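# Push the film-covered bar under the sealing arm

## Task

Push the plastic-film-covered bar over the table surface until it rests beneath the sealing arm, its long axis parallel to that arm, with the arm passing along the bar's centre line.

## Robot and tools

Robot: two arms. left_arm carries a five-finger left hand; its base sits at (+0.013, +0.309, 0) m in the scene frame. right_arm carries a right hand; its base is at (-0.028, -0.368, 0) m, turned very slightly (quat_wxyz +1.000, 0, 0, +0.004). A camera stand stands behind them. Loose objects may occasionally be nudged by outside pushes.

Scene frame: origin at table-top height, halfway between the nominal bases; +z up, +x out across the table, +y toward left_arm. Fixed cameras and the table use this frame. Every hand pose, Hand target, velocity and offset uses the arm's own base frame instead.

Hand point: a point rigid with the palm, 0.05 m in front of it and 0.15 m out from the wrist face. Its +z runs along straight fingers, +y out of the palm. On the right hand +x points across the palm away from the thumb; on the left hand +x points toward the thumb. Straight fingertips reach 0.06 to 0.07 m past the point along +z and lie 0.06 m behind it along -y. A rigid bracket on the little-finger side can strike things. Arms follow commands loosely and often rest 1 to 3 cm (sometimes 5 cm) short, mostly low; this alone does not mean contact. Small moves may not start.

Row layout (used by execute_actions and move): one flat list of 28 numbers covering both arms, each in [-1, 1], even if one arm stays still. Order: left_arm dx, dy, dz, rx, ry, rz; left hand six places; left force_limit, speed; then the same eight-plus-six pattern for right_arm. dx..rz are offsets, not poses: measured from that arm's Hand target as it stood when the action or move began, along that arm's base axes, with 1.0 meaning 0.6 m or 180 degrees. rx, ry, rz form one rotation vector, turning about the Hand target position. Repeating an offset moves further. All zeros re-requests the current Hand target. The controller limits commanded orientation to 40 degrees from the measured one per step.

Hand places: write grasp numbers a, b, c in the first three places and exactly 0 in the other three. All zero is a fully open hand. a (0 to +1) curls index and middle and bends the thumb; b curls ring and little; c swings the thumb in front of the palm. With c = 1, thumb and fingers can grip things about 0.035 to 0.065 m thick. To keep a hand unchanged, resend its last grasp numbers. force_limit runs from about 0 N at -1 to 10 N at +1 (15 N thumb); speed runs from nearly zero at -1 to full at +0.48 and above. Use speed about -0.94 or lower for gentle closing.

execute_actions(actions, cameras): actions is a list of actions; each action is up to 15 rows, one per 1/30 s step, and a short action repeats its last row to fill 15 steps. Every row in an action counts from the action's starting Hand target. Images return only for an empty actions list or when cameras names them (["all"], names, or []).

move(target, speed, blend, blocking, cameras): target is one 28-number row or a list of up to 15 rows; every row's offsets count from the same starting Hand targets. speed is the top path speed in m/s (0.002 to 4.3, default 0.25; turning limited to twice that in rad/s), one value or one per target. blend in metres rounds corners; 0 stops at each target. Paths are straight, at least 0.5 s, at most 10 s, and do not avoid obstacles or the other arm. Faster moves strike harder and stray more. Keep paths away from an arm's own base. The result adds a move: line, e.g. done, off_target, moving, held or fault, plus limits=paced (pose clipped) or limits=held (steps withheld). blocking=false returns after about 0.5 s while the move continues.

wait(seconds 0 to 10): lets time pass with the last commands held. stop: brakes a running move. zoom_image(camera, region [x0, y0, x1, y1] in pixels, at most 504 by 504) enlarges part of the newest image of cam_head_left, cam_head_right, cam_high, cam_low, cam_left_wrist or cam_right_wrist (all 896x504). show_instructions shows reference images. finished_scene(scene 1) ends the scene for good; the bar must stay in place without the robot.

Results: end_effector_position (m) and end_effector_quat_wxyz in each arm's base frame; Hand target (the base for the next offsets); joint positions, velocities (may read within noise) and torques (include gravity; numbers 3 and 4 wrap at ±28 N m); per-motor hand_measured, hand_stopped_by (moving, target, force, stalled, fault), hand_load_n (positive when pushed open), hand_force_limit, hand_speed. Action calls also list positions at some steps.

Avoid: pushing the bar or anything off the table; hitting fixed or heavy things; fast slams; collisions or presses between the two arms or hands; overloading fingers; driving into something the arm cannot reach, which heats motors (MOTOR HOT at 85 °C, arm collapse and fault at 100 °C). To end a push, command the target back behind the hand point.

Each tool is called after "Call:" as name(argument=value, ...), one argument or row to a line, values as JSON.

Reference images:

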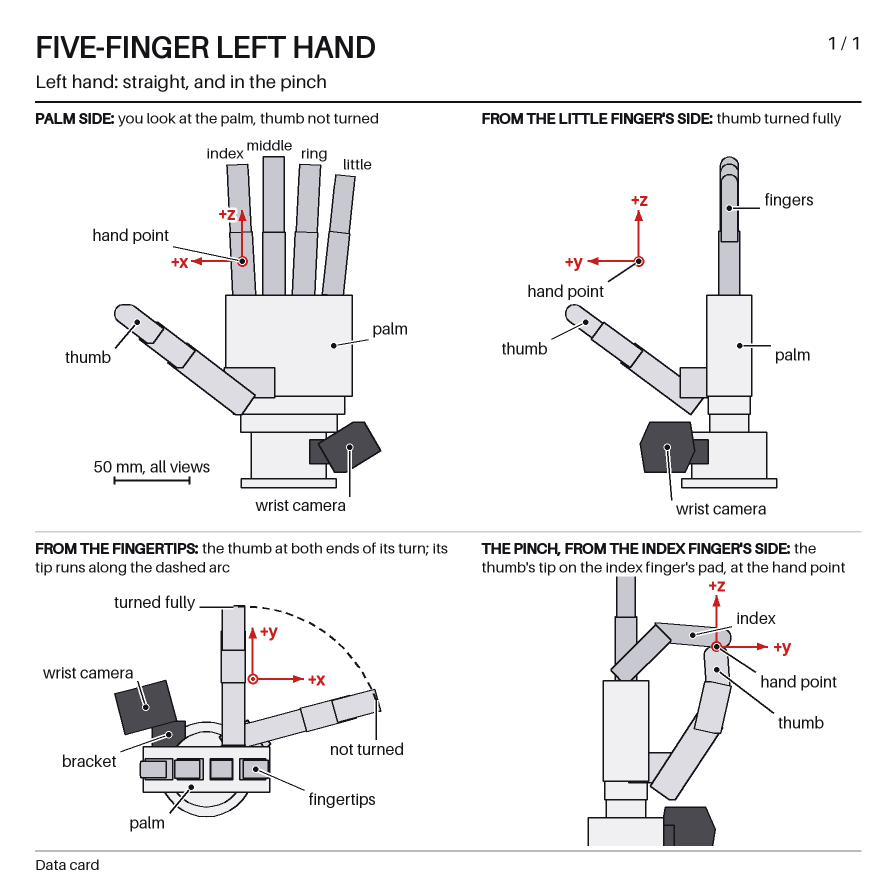

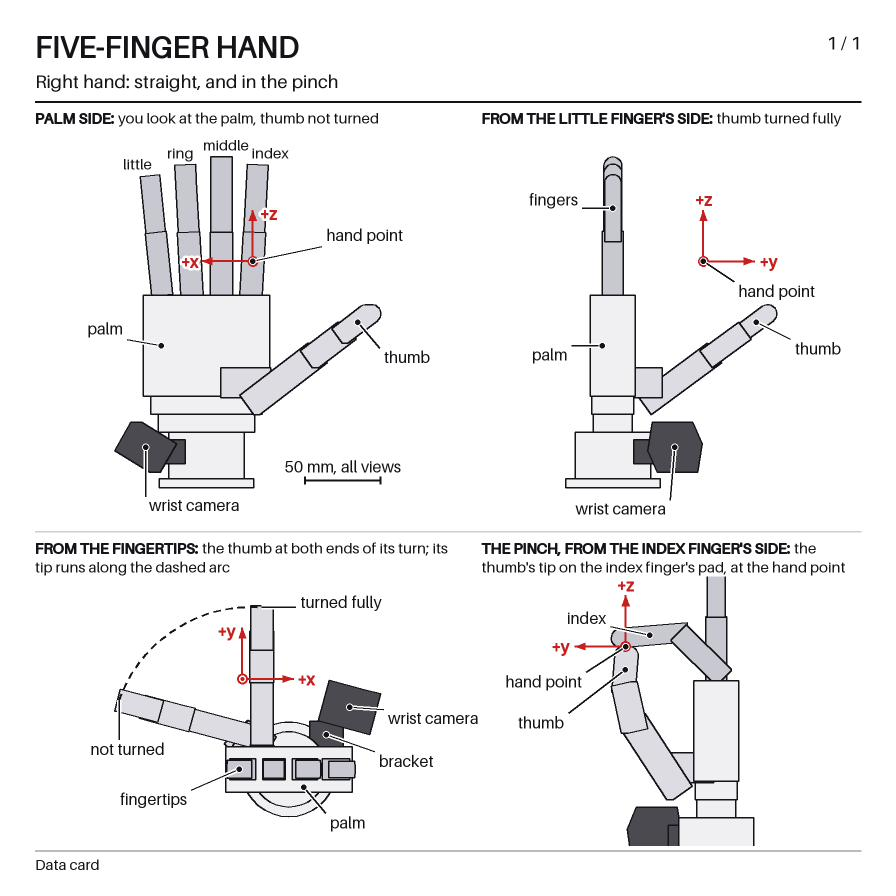

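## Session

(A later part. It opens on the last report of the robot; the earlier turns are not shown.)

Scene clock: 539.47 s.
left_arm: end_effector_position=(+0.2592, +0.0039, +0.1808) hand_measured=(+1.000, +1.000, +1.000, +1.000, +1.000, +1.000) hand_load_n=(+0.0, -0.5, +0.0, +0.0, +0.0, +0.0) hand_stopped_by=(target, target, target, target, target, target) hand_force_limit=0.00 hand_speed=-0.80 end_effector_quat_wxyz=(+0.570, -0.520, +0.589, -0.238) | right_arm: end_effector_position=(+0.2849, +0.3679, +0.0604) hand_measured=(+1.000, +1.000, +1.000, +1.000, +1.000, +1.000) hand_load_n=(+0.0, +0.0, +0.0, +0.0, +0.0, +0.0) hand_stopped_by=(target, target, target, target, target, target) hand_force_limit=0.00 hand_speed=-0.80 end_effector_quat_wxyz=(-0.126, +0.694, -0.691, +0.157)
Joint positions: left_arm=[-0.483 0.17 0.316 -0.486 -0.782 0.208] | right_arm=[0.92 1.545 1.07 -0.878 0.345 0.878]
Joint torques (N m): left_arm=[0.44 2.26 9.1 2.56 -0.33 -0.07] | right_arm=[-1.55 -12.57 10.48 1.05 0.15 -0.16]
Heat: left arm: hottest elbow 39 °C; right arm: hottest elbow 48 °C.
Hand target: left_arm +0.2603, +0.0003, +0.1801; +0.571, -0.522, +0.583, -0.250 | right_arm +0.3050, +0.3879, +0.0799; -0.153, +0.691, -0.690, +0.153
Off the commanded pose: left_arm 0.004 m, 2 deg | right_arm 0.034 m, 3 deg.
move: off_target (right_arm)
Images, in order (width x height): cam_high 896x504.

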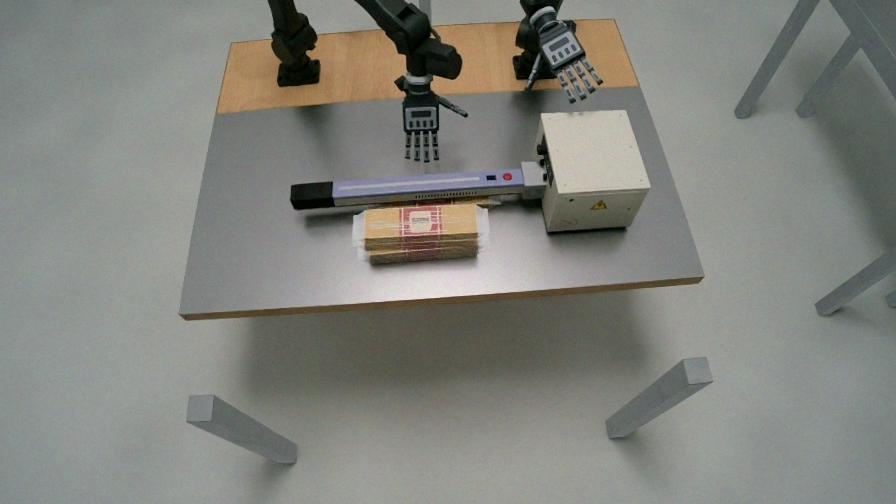

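Call:
move(
  target=[
    [0,0,0,0,0,0,0,0,0,0,0,0,0,-0.8,0.02,0.002,-0.023,0,0,0,0,0,0,0,0,0,0,-0.8],
    [0,0,0,0,0,0,0,0,0,0,0,0,0,-0.8,0.131,0.002,-0.021,0,0,0,0,0,0,0,0,0,0,-0.8],
  ],
  speed=[0.15,0.08],
  cameras=["cam_high","cam_head_left","cam_head_right"],
)

Call:
zoom_image(
  camera="cam_head_left",
  region=[400, 285, 560, 375],
)

Call:
zoom_image(
  camera="cam_head_right",
  region=[420, 285, 580, 375],
)

Call:
zoom_image(
  camera="cam_high",
  region=[350, 150, 510, 240],
)

Scene clock: 554.13 s.
left_arm: end_effector_position=(+0.2592, +0.0039, +0.1808) hand_measured=(+1.000, +1.000, +1.000, +1.000, +1.000, +1.000) hand_load_n=(+0.0, -0.5, +0.0, +0.0, +0.0, +0.0) hand_stopped_by=(target, target, target, target, target, target) hand_force_limit=0.00 hand_speed=-0.80 end_effector_quat_wxyz=(+0.570, -0.520, +0.589, -0.238) | right_arm: end_effector_position=(+0.3576, +0.3707, +0.0477) hand_measured=(+1.000, +1.000, +1.000, +1.000, +1.000, +1.000) hand_load_n=(+0.0, +0.0, -0.5, +0.0, +0.0, +0.0) hand_stopped_by=(target, target, target, target, target, target) hand_force_limit=0.00 hand_speed=-0.80 end_effector_quat_wxyz=(-0.124, +0.695, -0.691, +0.153)
Joint positions: left_arm=[-0.483 0.17 0.316 -0.486 -0.782 0.208] | right_arm=[0.8 1.675 1.193 -0.835 0.307 0.755]
Joint torques (N m): left_arm=[0.67 2.73 9.05 2.61 -0.39 -0.05] | right_arm=[-1.73 -14.39 10.96 1.16 0.19 -0.15]
Heat: left arm: hottest elbow 39 °C; right arm: hottest elbow 50 °C.
Hand target: left_arm +0.2603, +0.0003, +0.1801; +0.571, -0.522, +0.583, -0.250 | right_arm +0.3836, +0.3891, +0.0673; -0.153, +0.691, -0.690, +0.153
Off the commanded pose: left_arm 0.004 m, 2 deg | right_arm 0.037 m, 3 deg.
move: off_target (right_arm)
Images, in order (width x height): cam_head_left 896x504, cam_head_right 896x504, cam_high 896x504.

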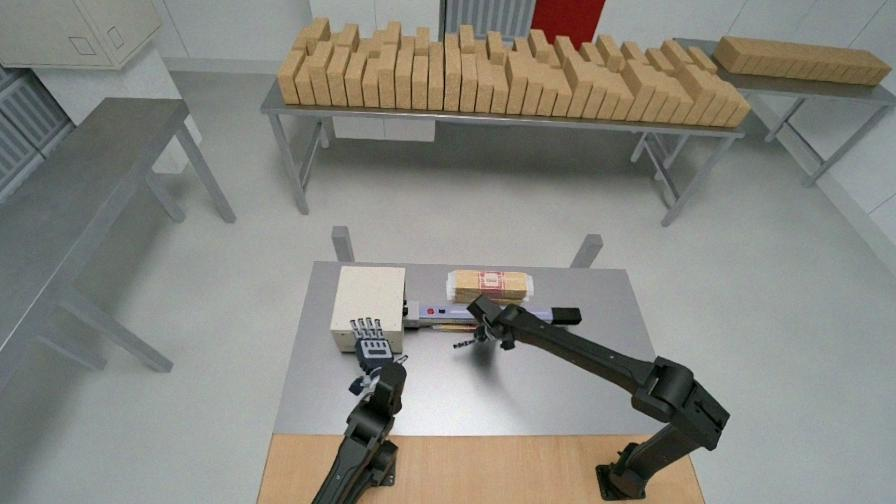

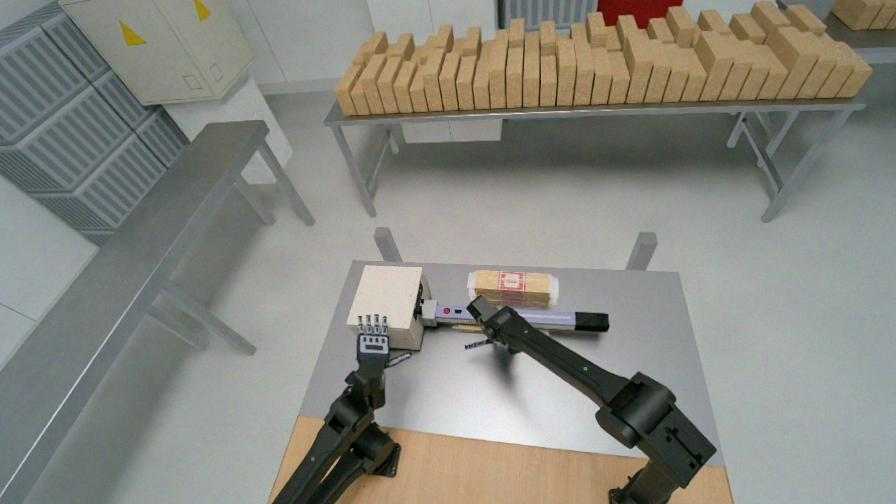

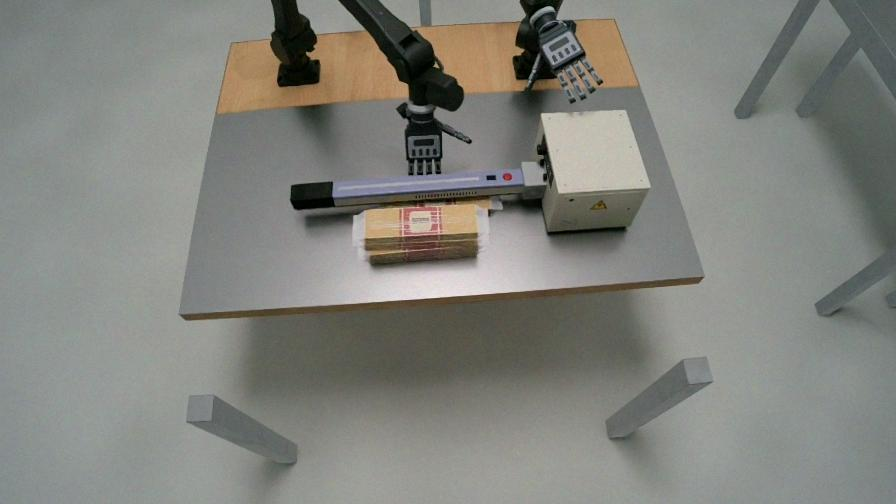

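Scaled by 3.150 from the camera's 896x504 image, which has a finer 1280x720 frame.

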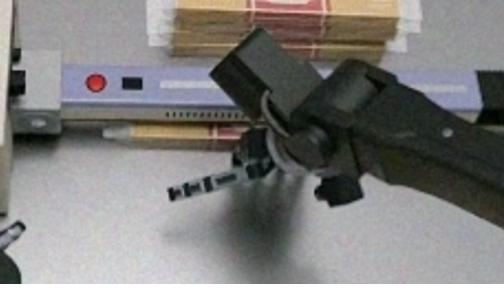

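Scaled by 3.150 from the camera's 896x504 image, which has a finer 1280x720 frame.

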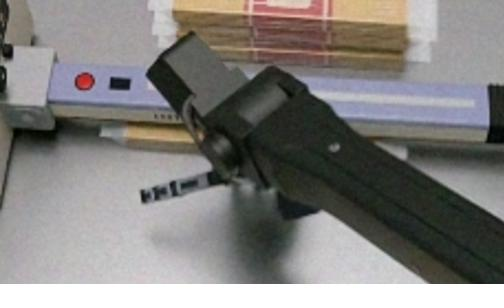

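Scaled by 3.150 from the camera's 896x504 image, which has a finer 1280x720 frame.

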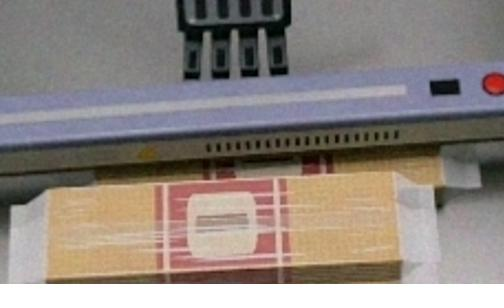

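Call:
move(
  target=[
    [0,0,0,0,0,0,0,0,0,0,0,0,0,-0.8,-0.1,0,0.0,0,0,0,0,0,0,0,0,0,0,-0.8],
    [0,0,0,0,0,0,0,0,0,0,0,0,0,-0.8,-0.32,-0.23,0.1,0,0,0,0,0,0,0,0,0,0,-0.8],
  ],
  speed=[0.15,0.3],
  blend=0.03,
  cameras=["cam_high","cam_head_left","cam_head_right"],
)

Call:
zoom_image(
  camera="cam_head_left",
  region=[400, 285, 560, 375],
)

Call:
zoom_image(
  camera="cam_head_right",
  region=[420, 285, 580, 375],
)

Call:
zoom_image(
  camera="cam_high",
  region=[350, 150, 510, 240],
)

Scene clock: 562.53 s.
left_arm: end_effector_position=(+0.2592, +0.0039, +0.1808) hand_measured=(+1.000, +1.000, +1.000, +1.000, +1.000, +1.000) hand_load_n=(+0.0, +0.0, +0.0, -0.5, +0.0, +0.0) hand_stopped_by=(target, target, target, target, target, target) hand_force_limit=0.00 hand_speed=-0.80 end_effector_quat_wxyz=(+0.570, -0.520, +0.589, -0.238) | right_arm: end_effector_position=(+0.1959, +0.2531, +0.1286) hand_measured=(+1.000, +1.000, +1.000, +1.000, +1.000, +1.000) hand_load_n=(+0.0, +0.0, +0.0, +0.0, +0.0, +0.0) hand_stopped_by=(target, target, target, target, target, target) hand_force_limit=0.00 hand_speed=-0.80 end_effector_quat_wxyz=(-0.156, +0.693, -0.687, +0.152)
Joint positions: left_arm=[-0.483 0.17 0.316 -0.486 -0.782 0.208] | right_arm=[0.923 1.033 0.796 -1.053 0.342 0.866]
Joint torques (N m): left_arm=[0.38 2.67 9.07 2.51 -0.34 -0.06] | right_arm=[-0.21 -5.89 6.69 0.28 0.4 0.11]
Heat: left arm: hottest elbow 39 °C; right arm: hottest elbow 51 °C.
Hand target: left_arm +0.2603, +0.0003, +0.1801; +0.571, -0.522, +0.583, -0.250 | right_arm +0.1915, +0.2512, +0.1274; -0.153, +0.691, -0.690, +0.153
Off the commanded pose: left_arm 0.004 m, 2 deg | right_arm 0.005 m, 0 deg.
move: done; blend cut to 0.0294 m at target 1
Images, in order (width x height): cam_head_left 896x504, cam_head_right 896x504, cam_high 896x504.

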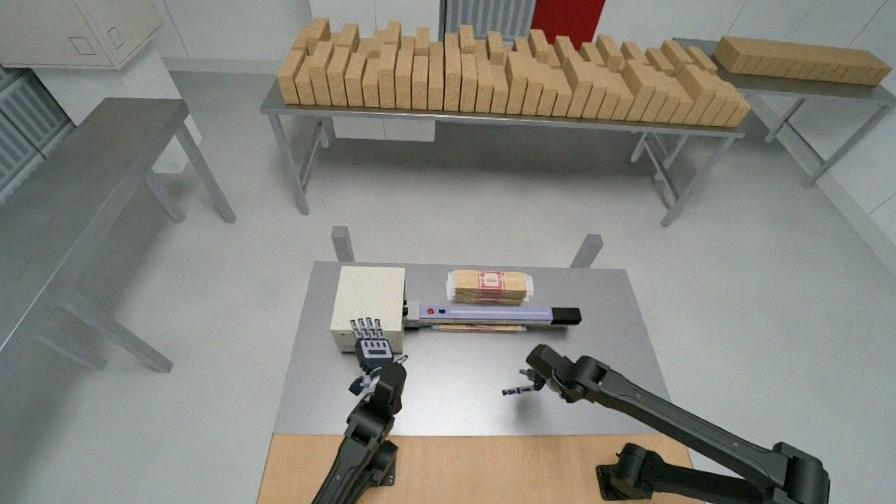

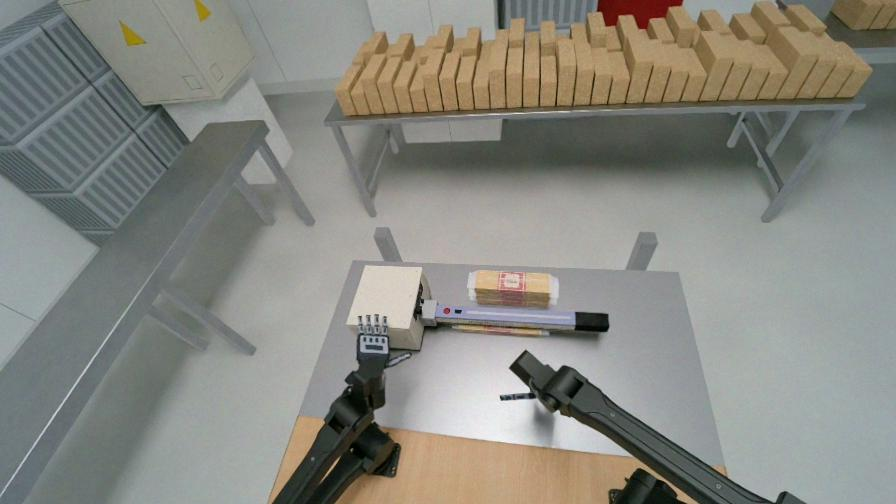

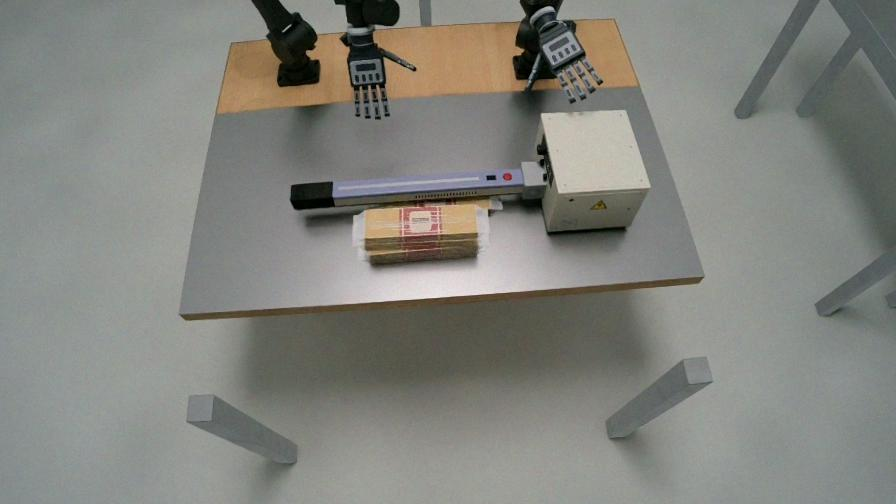

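Scaled by 3.150 from the camera's 896x504 image, which has a finer 1280x720 frame.

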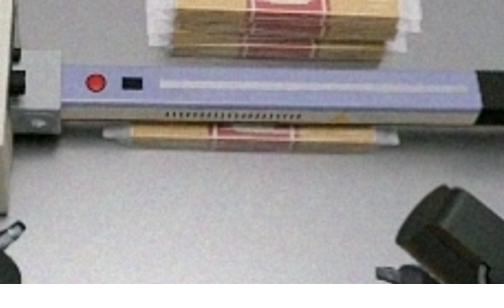

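Scaled by 3.150 from the camera's 896x504 image, which has a finer 1280x720 frame.

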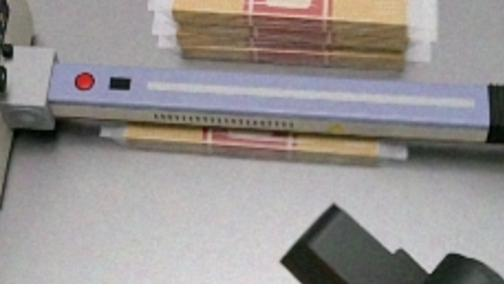

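Scaled by 3.150 from the camera's 896x504 image, which has a finer 1280x720 frame.

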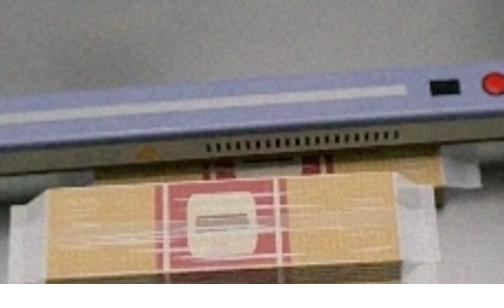

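Call:
finished_scene(
)

The scene is finished: the task was done.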